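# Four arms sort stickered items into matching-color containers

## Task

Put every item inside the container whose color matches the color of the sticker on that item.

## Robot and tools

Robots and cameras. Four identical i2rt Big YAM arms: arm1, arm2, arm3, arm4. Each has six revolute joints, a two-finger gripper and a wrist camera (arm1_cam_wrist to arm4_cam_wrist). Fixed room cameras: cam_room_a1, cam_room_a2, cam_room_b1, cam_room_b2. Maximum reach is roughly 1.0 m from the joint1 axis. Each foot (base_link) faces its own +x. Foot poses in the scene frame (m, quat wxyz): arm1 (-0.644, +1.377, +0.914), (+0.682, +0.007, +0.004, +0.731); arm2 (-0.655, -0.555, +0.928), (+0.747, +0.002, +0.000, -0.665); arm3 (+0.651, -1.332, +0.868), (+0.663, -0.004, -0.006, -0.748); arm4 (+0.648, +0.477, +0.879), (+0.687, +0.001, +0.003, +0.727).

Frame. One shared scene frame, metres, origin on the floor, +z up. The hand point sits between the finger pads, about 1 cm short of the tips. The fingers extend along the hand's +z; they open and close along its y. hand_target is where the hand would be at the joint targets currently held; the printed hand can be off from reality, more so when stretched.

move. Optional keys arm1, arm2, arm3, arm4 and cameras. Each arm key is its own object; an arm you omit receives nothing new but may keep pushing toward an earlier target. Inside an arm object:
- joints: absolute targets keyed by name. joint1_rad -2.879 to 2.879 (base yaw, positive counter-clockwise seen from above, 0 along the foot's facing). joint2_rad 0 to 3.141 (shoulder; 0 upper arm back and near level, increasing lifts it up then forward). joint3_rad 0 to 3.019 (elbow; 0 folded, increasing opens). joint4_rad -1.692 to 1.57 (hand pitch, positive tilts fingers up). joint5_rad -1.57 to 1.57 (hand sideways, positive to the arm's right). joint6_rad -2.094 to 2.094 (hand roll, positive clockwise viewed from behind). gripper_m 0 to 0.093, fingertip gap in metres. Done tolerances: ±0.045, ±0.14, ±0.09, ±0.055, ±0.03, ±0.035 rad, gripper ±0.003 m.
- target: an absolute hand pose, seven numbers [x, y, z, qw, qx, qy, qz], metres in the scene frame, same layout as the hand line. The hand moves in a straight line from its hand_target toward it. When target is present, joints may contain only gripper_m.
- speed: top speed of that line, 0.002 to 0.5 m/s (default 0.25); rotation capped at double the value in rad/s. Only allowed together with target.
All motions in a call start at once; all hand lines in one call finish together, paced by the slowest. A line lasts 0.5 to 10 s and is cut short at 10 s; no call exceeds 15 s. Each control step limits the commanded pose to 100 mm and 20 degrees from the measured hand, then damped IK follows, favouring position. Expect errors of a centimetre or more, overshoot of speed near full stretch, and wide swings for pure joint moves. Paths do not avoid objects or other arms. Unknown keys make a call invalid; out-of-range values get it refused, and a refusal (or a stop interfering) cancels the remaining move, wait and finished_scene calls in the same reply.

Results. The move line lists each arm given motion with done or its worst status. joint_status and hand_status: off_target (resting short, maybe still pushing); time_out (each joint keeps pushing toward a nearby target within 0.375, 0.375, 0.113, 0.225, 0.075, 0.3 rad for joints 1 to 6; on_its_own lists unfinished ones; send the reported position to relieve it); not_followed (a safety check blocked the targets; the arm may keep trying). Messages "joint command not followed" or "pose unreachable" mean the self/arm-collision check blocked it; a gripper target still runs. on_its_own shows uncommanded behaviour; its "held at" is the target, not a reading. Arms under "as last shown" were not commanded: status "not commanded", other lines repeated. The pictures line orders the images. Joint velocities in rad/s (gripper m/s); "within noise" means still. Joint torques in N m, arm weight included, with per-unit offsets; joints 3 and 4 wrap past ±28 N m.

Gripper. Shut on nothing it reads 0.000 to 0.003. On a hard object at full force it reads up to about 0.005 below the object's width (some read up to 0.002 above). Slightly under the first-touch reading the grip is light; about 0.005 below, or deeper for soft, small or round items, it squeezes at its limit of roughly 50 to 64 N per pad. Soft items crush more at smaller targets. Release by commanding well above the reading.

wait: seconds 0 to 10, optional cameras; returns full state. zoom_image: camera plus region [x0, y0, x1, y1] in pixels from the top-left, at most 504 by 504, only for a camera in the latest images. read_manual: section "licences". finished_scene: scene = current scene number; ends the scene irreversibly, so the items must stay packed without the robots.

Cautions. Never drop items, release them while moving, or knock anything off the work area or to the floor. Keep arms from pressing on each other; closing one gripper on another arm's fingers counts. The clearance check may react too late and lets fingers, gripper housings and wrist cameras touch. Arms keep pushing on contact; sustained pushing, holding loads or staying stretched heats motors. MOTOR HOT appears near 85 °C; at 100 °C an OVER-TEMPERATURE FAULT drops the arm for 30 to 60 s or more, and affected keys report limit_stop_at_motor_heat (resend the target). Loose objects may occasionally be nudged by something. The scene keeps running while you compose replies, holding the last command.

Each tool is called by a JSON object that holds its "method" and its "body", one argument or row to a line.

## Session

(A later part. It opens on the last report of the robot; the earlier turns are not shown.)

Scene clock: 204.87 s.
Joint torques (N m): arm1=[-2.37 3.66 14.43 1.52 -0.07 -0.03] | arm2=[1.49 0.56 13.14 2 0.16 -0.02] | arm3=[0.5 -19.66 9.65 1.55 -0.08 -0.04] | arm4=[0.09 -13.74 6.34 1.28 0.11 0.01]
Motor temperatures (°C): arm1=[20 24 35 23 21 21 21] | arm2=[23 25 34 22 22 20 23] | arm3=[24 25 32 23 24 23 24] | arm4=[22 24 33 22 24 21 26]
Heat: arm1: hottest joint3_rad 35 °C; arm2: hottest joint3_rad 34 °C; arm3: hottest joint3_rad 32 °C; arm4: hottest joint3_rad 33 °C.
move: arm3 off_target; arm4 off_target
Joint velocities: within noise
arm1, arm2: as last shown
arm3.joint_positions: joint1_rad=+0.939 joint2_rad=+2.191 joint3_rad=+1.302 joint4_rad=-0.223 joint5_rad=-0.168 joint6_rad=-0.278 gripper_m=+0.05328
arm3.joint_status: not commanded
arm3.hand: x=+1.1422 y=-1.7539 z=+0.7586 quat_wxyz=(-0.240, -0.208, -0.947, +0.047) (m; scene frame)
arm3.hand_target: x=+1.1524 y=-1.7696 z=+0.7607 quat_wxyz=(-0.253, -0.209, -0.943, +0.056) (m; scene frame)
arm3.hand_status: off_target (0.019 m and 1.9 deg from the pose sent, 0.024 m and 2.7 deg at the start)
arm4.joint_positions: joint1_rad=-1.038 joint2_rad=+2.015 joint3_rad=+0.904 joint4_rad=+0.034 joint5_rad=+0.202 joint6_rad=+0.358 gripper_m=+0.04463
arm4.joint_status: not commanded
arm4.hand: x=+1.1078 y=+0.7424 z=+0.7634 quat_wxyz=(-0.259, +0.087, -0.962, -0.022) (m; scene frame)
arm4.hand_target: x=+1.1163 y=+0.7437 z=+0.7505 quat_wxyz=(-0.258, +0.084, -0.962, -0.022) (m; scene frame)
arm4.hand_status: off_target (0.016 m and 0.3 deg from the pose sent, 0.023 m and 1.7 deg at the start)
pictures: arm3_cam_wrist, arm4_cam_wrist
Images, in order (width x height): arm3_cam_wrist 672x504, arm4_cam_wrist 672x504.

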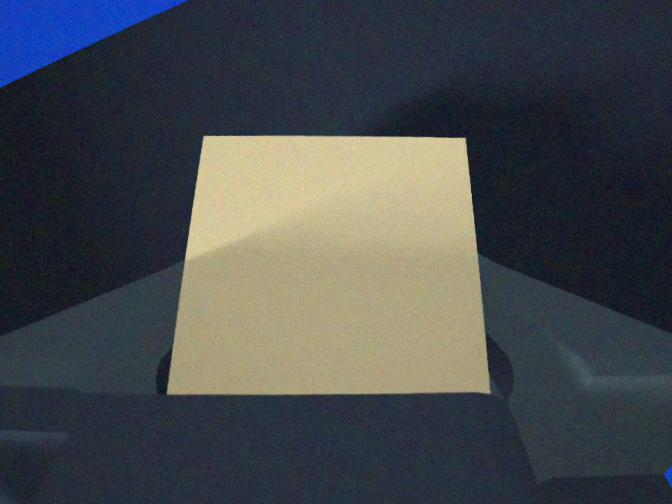

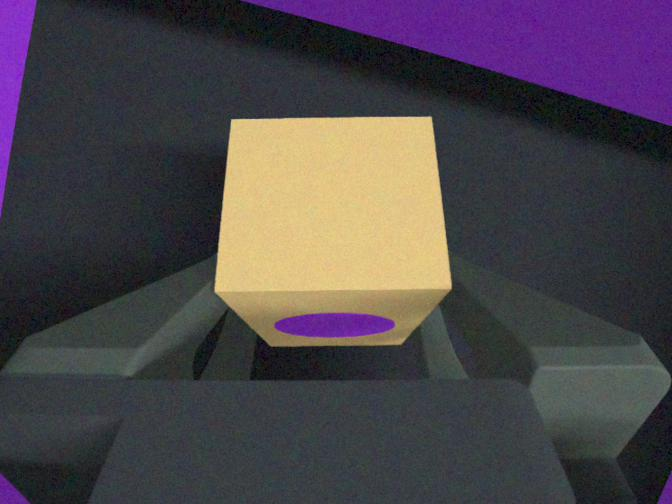

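Arm4 in contact; lower arm3 a little more.

{"method": "move", "body": {
  "arm3": {"target":[1.153,-1.770,0.744,0.253,0.209,0.943,-0.056],"speed":0.05},
  "cameras": []
}}

{"method": "move", "body": {
  "arm3": {"joints":{"gripper_m":0.08}},
  "arm4": {"joints":{"gripper_m":0.075}},
  "cameras": ["arm3_cam_wrist","arm4_cam_wrist"]
}}

{"method": "move", "body": {
  "arm3": {"target":[1.08,-1.735,0.96,0.253,0.209,0.943,-0.056],"speed":0.15},
  "arm4": {"target":[1.035,0.73,0.96,0.258,-0.084,0.962,0.0225],"speed":0.15},
  "cameras": ["arm3_cam_wrist","arm4_cam_wrist","cam_room_a1","cam_room_a2"]
}}

Scene clock: 211.67 s.
Joint torques (N m): arm1=[-2.37 3.6 14.57 1.69 -0.04 -0.03] | arm2=[1.44 0.67 13.16 1.98 0.16 -0.02] | arm3=[0.73 -18.08 9.14 1.52 -0.02 -0.04] | arm4=[-0.09 -13.57 6.34 1.25 0.12 0.03]
Motor temperatures (°C): arm1=[20 24 35 23 21 21 21] | arm2=[23 25 34 22 22 20 23] | arm3=[24 26 32 23 24 23 24] | arm4=[22 24 33 22 24 21 26]
Heat: arm1: hottest joint3_rad 35 °C; arm2: hottest joint3_rad 34 °C; arm3: hottest joint3_rad 32 °C; arm4: hottest joint3_rad 33 °C.
move: arm3 off_target
Joint velocities: within noise
arm1, arm2, arm4: as last shown
arm3.joint_positions: joint1_rad=+0.939 joint2_rad=+2.203 joint3_rad=+1.312 joint4_rad=-0.192 joint5_rad=-0.170 joint6_rad=-0.278 gripper_m=+0.05328
arm3.joint_status: not commanded
arm3.hand: x=+1.1485 y=-1.7595 z=+0.7577 quat_wxyz=(-0.252, -0.206, -0.944, +0.053) (m; scene frame)
arm3.hand_target: x=+1.1522 y=-1.7694 z=+0.7444 quat_wxyz=(-0.253, -0.209, -0.943, +0.056) (m; scene frame)
arm3.hand_status: off_target (0.018 m and 0.5 deg from the pose sent, 0.024 m and 1.9 deg at the start)
pictures: none
No camera images: "cameras" was empty.

Scene clock: 212.30 s.
Joint torques (N m): arm1=[-2.9 3.9 14.79 1.46 -0.07 0] | arm2=[1.55 0.5 13.15 1.96 0.16 -0.02] | arm3=[0.62 -19.84 8.76 1.33 -0.03 -0.02] | arm4=[-0.09 -16.09 6 1.33 0.13 0.01]
Motor temperatures (°C): arm1=[20 24 35 23 21 21 21] | arm2=[23 25 34 22 22 20 23] | arm3=[24 26 32 23 24 23 24] | arm4=[22 24 33 22 24 21 26]
Heat: arm1: hottest joint3_rad 35 °C; arm2: hottest joint3_rad 34 °C; arm3: hottest joint3_rad 32 °C; arm4: hottest joint3_rad 33 °C.
move: arm3 done; arm4 done
Joint velocities: within noise
arm1.joint_positions: joint1_rad=-2.245 joint2_rad=+0.359 joint3_rad=+0.371 joint4_rad=-0.146 joint5_rad=+0.013 joint6_rad=+0.014 gripper_m=+0.06496
arm1.joint_status: not commanded
arm1.hand: x=-0.3801 y=+1.1941 z=+1.2085 quat_wxyz=(-0.623, -0.233, -0.721, +0.197) (m; scene frame)
arm1.hand_target: x=-0.3803 y=+1.1902 z=+1.2199 quat_wxyz=(-0.624, -0.233, -0.718, +0.203) (m; scene frame)
arm1.hand_status: not commanded
arm2: as last shown
arm3.joint_positions: joint1_rad=+0.939 joint2_rad=+2.221 joint3_rad=+1.315 joint4_rad=-0.188 joint5_rad=-0.169 joint6_rad=-0.279 gripper_m=+0.07996
arm3.joint_status: all done
arm3.hand: x=+1.1469 y=-1.7582 z=+0.7475 quat_wxyz=(-0.247, -0.206, -0.946, +0.051) (m; scene frame)
arm3.hand_target: x=+1.1521 y=-1.7693 z=+0.7442 quat_wxyz=(-0.253, -0.209, -0.943, +0.056) (m; scene frame)
arm3.hand_status: not commanded
arm4.joint_positions: joint1_rad=-1.039 joint2_rad=+2.037 joint3_rad=+0.906 joint4_rad=+0.035 joint5_rad=+0.202 joint6_rad=+0.358 gripper_m=+0.07491
arm4.joint_status: all done
arm4.hand: x=+1.1044 y=+0.7399 z=+0.7529 quat_wxyz=(-0.250, +0.088, -0.964, -0.018) (m; scene frame)
arm4.hand_target: x=+1.1164 y=+0.7436 z=+0.7504 quat_wxyz=(-0.258, +0.084, -0.962, -0.023) (m; scene frame)
arm4.hand_status: not commanded
pictures: arm3_cam_wrist, arm4_cam_wrist
Images, in order (width x height): arm3_cam_wrist 672x504, arm4_cam_wrist 672x504.

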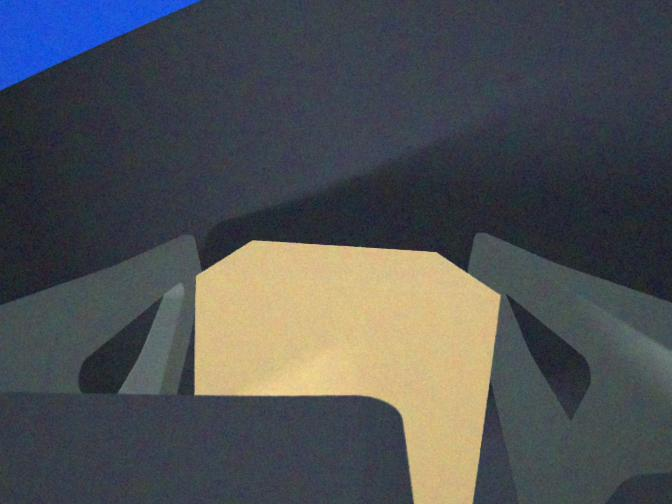

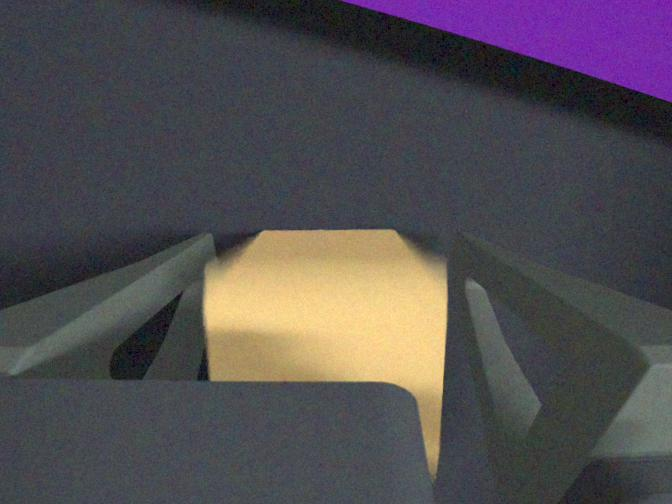

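Scene clock: 214.50 s.
Joint torques (N m): arm1=[-2.73 4.6 14.48 1.33 -0.05 -0.04] | arm2=[1.44 0.62 13.15 1.99 0.15 -0.02] | arm3=[0.15 -17.55 7.94 0.62 -0.21 -0.12] | arm4=[0.97 -12.28 7.95 0.36 0.39 0.15]
Motor temperatures (°C): arm1=[20 24 35 23 21 21 21] | arm2=[23 24 34 22 22 20 23] | arm3=[24 26 31 23 24 23 24] | arm4=[22 24 33 22 24 21 26]
Heat: arm1: hottest joint3_rad 35 °C; arm2: hottest joint3_rad 34 °C; arm3: hottest joint3_rad 31 °C; arm4: hottest joint3_rad 33 °C.
move: arm3 done; arm4 done
Joint velocities: within noise
arm1: as last shown
arm2.joint_positions: joint1_rad=+0.937 joint2_rad=+0.359 joint3_rad=+0.347 joint4_rad=-0.116 joint5_rad=+0.023 joint6_rad=+0.009 gripper_m=+0.07393
arm2.joint_status: not commanded
arm2.hand: x=-0.3822 y=-0.7166 z=+1.2197 quat_wxyz=(-0.638, -0.204, -0.722, +0.173) (m; scene frame)
arm2.hand_target: x=-0.3801 y=-0.7150 z=+1.2200 quat_wxyz=(-0.633, -0.199, -0.728, +0.173) (m; scene frame)
arm2.hand_status: not commanded
arm3.joint_positions: joint1_rad=+0.895 joint2_rad=+1.724 joint3_rad=+1.199 joint4_rad=-0.550 joint5_rad=-0.189 joint6_rad=-0.316 gripper_m=+0.07996
arm3.joint_status: not commanded
arm3.hand: x=+1.0881 y=-1.7320 z=+0.9627 quat_wxyz=(-0.258, -0.205, -0.942, +0.058) (m; scene frame)
arm3.hand_target: x=+1.0801 y=-1.7348 z=+0.9600 quat_wxyz=(-0.253, -0.209, -0.943, +0.056) (m; scene frame)
arm3.hand_status: done (0.009 m and 0.7 deg from the pose sent, 0.224 m and 1.0 deg at the start)
arm4.joint_positions: joint1_rad=-0.966 joint2_rad=+1.431 joint3_rad=+0.815 joint4_rad=-0.477 joint5_rad=+0.236 joint6_rad=+0.422 gripper_m=+0.07491
arm4.joint_status: not commanded
arm4.hand: x=+1.0355 y=+0.7273 z=+0.9565 quat_wxyz=(-0.258, +0.088, -0.962, -0.022) (m; scene frame)
arm4.hand_target: x=+1.0350 y=+0.7299 z=+0.9601 quat_wxyz=(-0.258, +0.084, -0.962, -0.023) (m; scene frame)
arm4.hand_status: done (0.004 m and 0.5 deg from the pose sent, 0.219 m and 1.1 deg at the start)
pictures: arm3_cam_wrist, arm4_cam_wrist, cam_room_a1, cam_room_a2
Images, in order (width x height): arm3_cam_wrist 672x504, arm4_cam_wrist 672x504, cam_room_a1 672x504, cam_room_a2 672x504.

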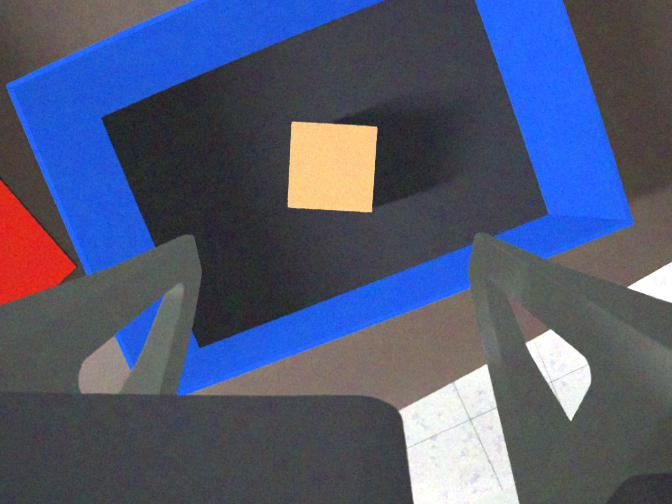

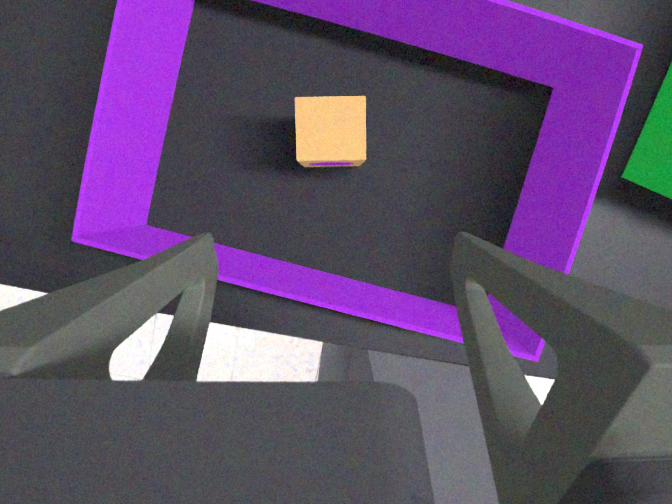

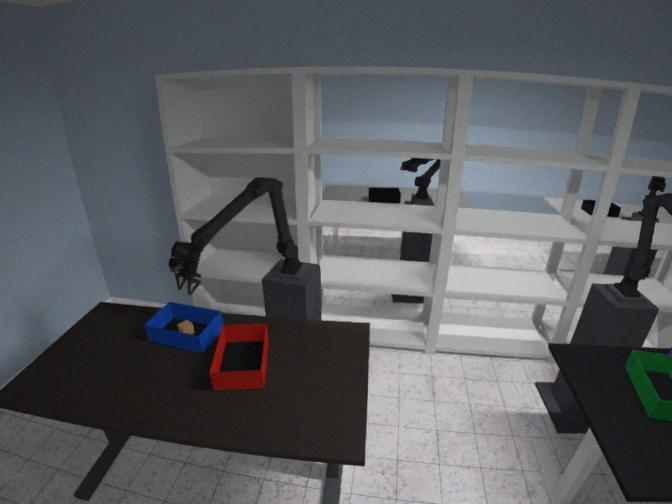

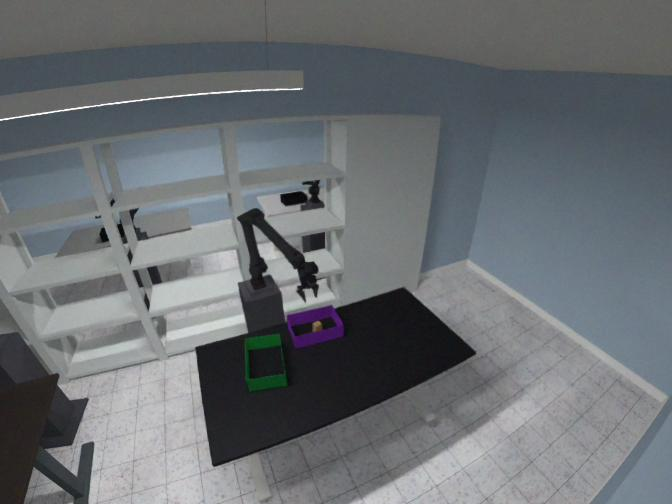

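{"method": "finished_scene", "body": {
  "scene": 3
}}

The scene is finished: the task was done.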